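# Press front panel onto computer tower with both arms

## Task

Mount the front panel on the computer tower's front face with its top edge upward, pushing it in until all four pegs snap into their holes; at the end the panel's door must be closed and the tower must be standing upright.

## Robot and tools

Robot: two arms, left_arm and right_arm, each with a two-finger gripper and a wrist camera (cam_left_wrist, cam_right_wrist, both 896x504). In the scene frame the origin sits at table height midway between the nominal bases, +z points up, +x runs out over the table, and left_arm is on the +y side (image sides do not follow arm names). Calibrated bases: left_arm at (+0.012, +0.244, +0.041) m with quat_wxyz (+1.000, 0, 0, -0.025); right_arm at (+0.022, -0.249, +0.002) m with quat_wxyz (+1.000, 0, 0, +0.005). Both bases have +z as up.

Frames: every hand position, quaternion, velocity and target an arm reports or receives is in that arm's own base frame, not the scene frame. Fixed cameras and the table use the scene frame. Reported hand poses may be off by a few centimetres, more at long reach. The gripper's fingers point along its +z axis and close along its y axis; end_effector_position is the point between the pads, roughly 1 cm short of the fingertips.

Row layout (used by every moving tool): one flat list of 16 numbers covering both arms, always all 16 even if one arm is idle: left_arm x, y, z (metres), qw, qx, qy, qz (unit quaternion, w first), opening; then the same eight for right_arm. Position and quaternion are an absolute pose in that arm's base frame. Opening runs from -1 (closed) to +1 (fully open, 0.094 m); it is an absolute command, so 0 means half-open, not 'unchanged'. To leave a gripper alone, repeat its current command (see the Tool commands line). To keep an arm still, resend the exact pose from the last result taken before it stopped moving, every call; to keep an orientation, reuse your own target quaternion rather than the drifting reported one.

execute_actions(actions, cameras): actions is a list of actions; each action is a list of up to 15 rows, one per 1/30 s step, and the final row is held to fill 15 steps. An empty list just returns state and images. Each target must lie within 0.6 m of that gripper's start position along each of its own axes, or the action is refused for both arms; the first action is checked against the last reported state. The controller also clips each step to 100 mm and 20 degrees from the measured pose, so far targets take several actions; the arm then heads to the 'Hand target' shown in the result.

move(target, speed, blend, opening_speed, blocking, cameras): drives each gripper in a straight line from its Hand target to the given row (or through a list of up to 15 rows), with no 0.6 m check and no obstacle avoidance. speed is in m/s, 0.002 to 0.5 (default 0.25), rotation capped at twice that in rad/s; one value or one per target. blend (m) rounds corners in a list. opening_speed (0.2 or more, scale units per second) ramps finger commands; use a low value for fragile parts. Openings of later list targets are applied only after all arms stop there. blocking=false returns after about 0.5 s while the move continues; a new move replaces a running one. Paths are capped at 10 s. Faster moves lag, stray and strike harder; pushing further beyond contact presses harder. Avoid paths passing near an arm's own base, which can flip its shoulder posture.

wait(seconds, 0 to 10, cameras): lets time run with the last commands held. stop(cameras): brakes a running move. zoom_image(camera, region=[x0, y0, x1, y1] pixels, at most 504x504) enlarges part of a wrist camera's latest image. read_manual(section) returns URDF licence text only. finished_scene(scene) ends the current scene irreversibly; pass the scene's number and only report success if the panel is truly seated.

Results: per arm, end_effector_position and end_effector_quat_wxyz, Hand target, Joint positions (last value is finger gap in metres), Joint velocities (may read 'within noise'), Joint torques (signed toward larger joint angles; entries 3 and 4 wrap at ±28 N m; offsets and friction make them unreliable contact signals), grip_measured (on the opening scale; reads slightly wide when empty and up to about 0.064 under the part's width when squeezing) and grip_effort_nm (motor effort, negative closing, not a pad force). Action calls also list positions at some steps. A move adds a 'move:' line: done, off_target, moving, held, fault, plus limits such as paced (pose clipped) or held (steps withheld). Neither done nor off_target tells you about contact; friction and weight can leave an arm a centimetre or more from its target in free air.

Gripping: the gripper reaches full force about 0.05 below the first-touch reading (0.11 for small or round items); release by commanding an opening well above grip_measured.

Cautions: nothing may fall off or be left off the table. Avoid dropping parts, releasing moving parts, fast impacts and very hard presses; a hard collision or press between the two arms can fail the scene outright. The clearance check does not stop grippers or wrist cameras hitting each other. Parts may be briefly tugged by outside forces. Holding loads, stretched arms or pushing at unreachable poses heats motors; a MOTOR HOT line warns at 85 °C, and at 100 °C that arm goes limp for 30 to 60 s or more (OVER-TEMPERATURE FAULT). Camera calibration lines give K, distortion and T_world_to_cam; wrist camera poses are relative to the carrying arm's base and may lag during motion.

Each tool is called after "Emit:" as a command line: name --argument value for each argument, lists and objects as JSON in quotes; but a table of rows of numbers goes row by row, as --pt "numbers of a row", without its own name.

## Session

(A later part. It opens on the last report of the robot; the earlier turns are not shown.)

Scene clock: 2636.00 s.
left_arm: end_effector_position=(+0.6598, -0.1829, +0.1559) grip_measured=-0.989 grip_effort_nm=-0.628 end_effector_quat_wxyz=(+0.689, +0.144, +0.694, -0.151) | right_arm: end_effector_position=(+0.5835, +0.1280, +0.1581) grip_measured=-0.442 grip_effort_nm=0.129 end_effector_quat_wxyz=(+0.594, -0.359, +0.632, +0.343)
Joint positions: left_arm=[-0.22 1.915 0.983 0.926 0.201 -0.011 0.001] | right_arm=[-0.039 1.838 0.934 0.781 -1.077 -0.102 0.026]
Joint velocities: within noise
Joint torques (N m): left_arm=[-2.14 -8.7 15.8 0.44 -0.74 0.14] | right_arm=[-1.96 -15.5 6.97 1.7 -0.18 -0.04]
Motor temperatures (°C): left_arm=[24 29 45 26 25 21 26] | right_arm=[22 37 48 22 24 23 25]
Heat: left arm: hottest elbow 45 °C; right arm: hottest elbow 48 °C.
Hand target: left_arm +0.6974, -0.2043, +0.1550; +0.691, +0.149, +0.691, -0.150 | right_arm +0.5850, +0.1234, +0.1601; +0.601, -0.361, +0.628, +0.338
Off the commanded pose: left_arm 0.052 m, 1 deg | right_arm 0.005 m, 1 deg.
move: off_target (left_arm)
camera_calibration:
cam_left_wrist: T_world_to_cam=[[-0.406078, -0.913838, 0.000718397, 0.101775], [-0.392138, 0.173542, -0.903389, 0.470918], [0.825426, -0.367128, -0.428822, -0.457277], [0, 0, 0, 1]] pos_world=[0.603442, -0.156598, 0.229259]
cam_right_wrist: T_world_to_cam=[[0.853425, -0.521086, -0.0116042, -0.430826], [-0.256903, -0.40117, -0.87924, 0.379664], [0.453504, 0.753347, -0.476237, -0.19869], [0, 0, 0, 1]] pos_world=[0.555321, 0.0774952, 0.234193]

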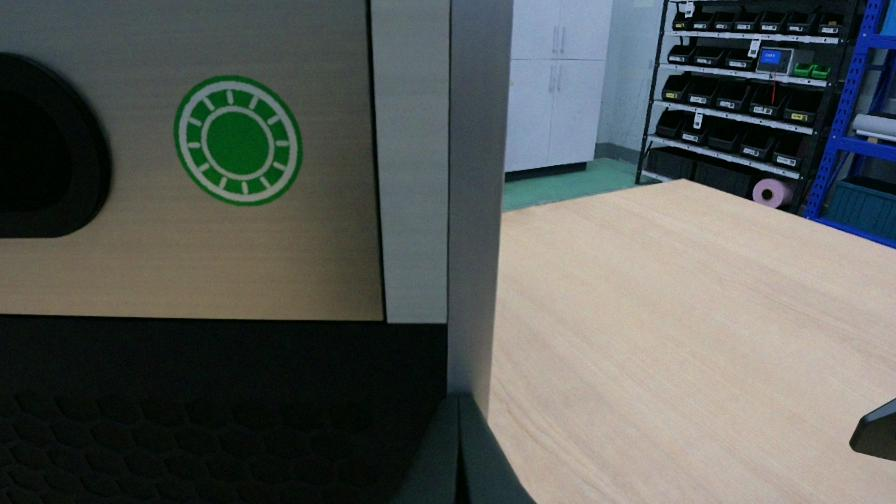

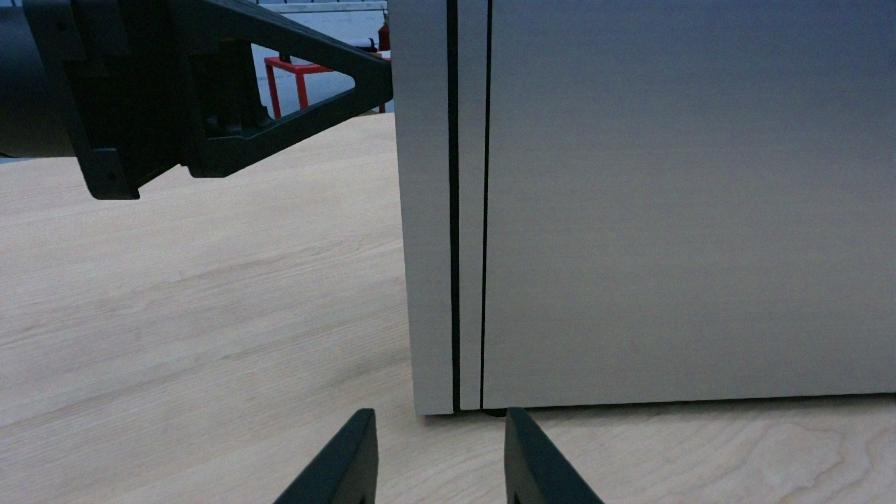

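Emit:
move --pt "0.603 -0.155 0.162 0.6911 0.1494 0.6911 -0.1494 -1.0 0.5850 0.1234 0.1600 0.6007 -0.3610 0.6283 0.3379 -0.44" --pt "0.560 -0.080 0.360 0.62 0.165 0.755 -0.132 -1.0 0.5850 0.1234 0.1600 0.6007 -0.3610 0.6283 0.3379 -0.44" --pt "0.632 -0.0552 0.485 0.5252 0.1784 0.8243 -0.1136 -1.0 0.5850 0.1234 0.1600 0.6007 -0.3610 0.6283 0.3379 -0.44" --blend '[0.03,0.04,0]' --speed '[0.1,0.25,0.22]' --cameras '["cam_left_wrist","cam_right_wrist"]'

Emit:
zoom_image --camera "cam_right_wrist" --region '[360, 300, 500, 440]'

Emit:
zoom_image --camera "cam_left_wrist" --region '[210, 160, 310, 260]'

Emit:
zoom_image --camera "cam_left_wrist" --region '[620, 160, 720, 260]'

Scene clock: 2653.93 s.
left_arm: end_effector_position=(+0.6229, -0.0594, +0.4698) grip_measured=-0.989 grip_effort_nm=-0.628 end_effector_quat_wxyz=(+0.516, +0.175, +0.830, -0.121) | right_arm: end_effector_position=(+0.5835, +0.1280, +0.1581) grip_measured=-0.442 grip_effort_nm=0.125 end_effector_quat_wxyz=(+0.594, -0.359, +0.632, +0.343)
Joint positions: left_arm=[0.013 1.445 1.618 -0.669 0.403 0.186 0.001] | right_arm=[-0.039 1.838 0.934 0.781 -1.077 -0.102 0.026]
Joint velocities: within noise
Joint torques (N m): left_arm=[0.67 -9.7 12.93 1.76 0.1 0.12] | right_arm=[-1.49 -14.68 6.97 1.87 -0.18 -0.08]
Motor temperatures (°C): left_arm=[24 28 49 26 25 21 26] | right_arm=[22 37 48 22 24 23 25]
Heat: left arm: hottest elbow 49 °C; right arm: hottest elbow 48 °C.
Hand target: left_arm +0.6312, -0.0551, +0.4846; +0.526, +0.178, +0.824, -0.113 | right_arm +0.5850, +0.1234, +0.1601; +0.601, -0.361, +0.628, +0.338
Off the commanded pose: left_arm 0.018 m, 2 deg | right_arm 0.005 m, 1 deg.
move: off_target (left_arm)
camera_calibration:
cam_left_wrist: T_world_to_cam=[[-0.417343, -0.908703, 0.00920423, 0.202713], [-0.709004, 0.319258, -0.628798, 0.795654], [0.568452, -0.26895, -0.777514, 0.0828513], [0, 0, 0, 1]] pos_world=[0.601626, -0.0475303, 0.562858]
cam_right_wrist: T_world_to_cam=[[0.853425, -0.521086, -0.0116042, -0.430826], [-0.256903, -0.40117, -0.87924, 0.379664], [0.453504, 0.753347, -0.476237, -0.19869], [0, 0, 0, 1]] pos_world=[0.555321, 0.0774952, 0.234193]

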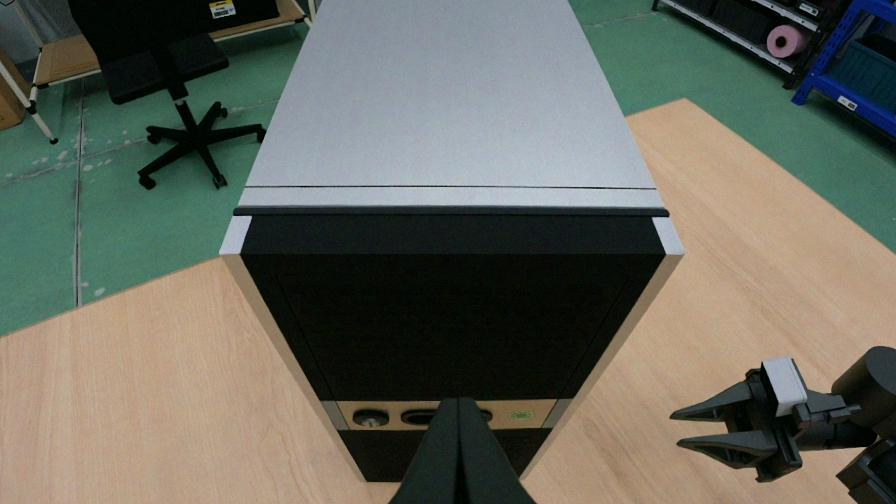

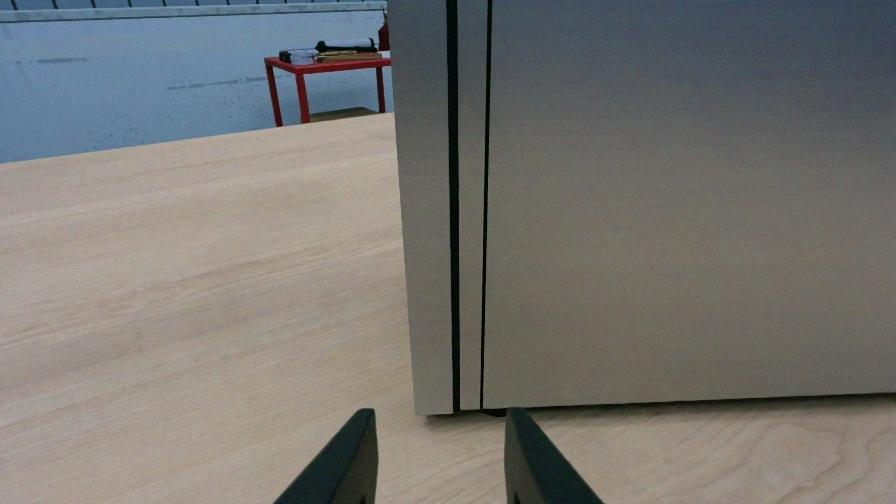

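Scaled by 3.600 from the camera's 896x504 image, which has a finer 1280x720 frame.

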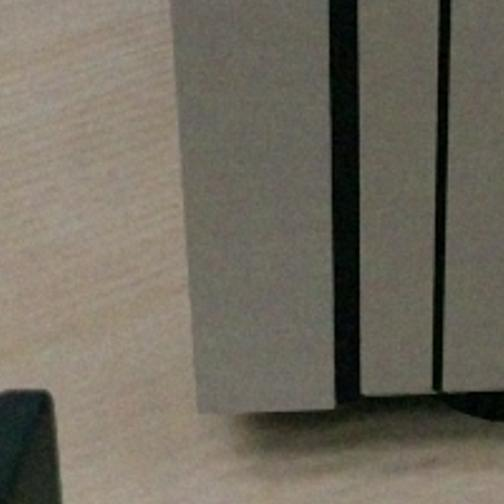

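Scaled by 5.040 from the camera's 896x504 image, which has a finer 1280x720 frame.

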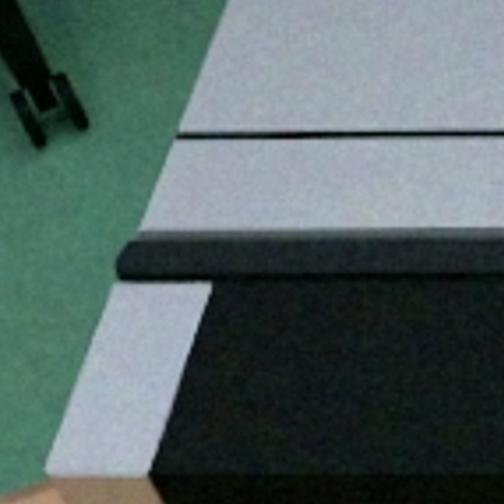

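Scaled by 5.040 from the camera's 896x504 image, which has a finer 1280x720 frame.

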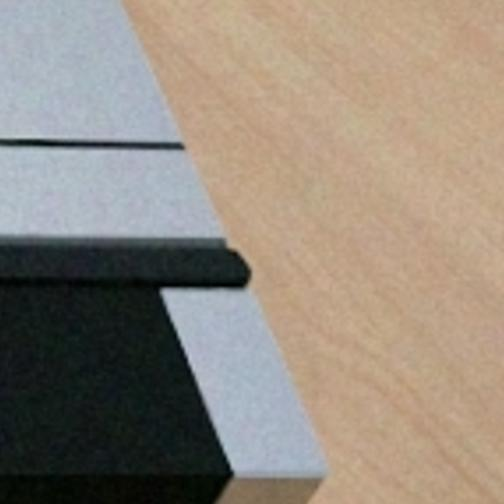

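Emit:
move --target '[0.520,-0.005,0.470,0.5252,0.1784,0.8243,-0.1136,-1.0,0.530,0.050,0.2000,0.6007,-0.3610,0.6283,0.3379,-0.44]' --speed 0.2 --cameras '["cam_left_wrist"]'

Emit:
zoom_image --camera "cam_left_wrist" --region '[200, 100, 700, 504]'

Scene clock: 2667.87 s.
left_arm: end_effector_position=(+0.5206, -0.0083, +0.4722) grip_measured=-0.989 grip_effort_nm=-0.632 end_effector_quat_wxyz=(+0.528, +0.177, +0.822, -0.117) | right_arm: end_effector_position=(+0.5315, +0.0539, +0.1935) grip_measured=-0.442 grip_effort_nm=0.125 end_effector_quat_wxyz=(+0.595, -0.356, +0.632, +0.346)
Joint positions: left_arm=[0.15 1.186 1.376 -0.689 0.521 0.259 0.001] | right_arm=[-0.208 1.672 0.827 0.681 -1.243 -0.142 0.026]
Joint velocities: within noise
Joint torques (N m): left_arm=[0.21 -7.06 9.2 1.66 0.3 0.13] | right_arm=[-1.79 -14.1 7.12 0.65 -0.22 -0.17]
Motor temperatures (°C): left_arm=[24 28 50 26 25 21 26] | right_arm=[22 37 48 22 24 23 25]
Heat: left arm: hottest elbow 50 °C; right arm: hottest elbow 48 °C.
Hand target: left_arm +0.5199, -0.0051, +0.4701; +0.525, +0.178, +0.824, -0.114 | right_arm +0.5301, +0.0501, +0.2000; +0.601, -0.361, +0.628, +0.338
Off the commanded pose: left_arm 0.004 m, 1 deg | right_arm 0.008 m, 1 deg.
move: done
camera_calibration:
cam_left_wrist: T_world_to_cam=[[-0.415997, -0.909347, -0.00597503, 0.212935], [-0.690829, 0.320291, -0.648204, 0.708009], [0.591356, -0.265523, -0.761443, 0.137163], [0, 0, 0, 1]] pos_world=[0.496581, 0.00328251, 0.564648]
Images, in order (width x height): cam_left_wrist 896x504.

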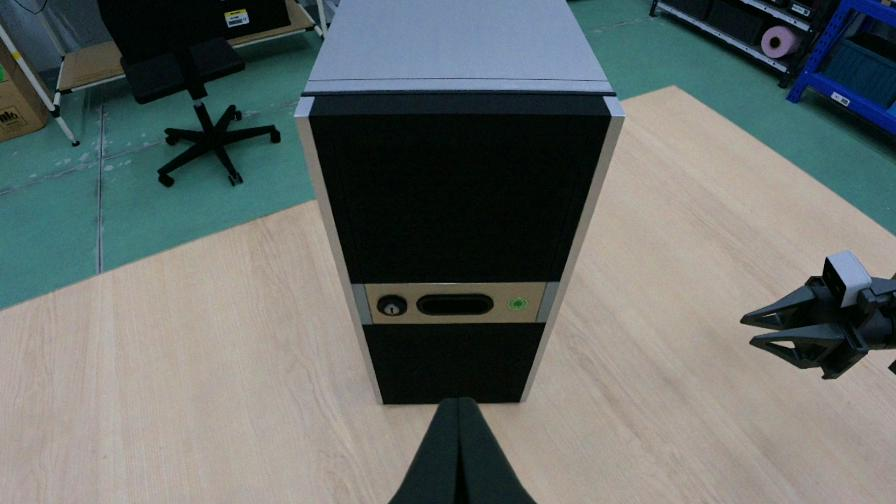

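Scaled by 1.008 from the camera's 896x504 image, which has a finer 1280x720 frame.

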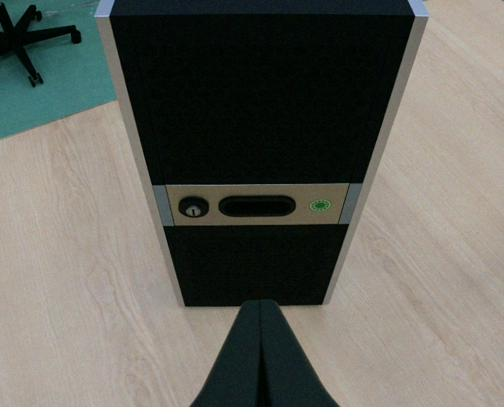

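Emit:
finished_scene --scene 2 --done true

The scene is finished: the task was done.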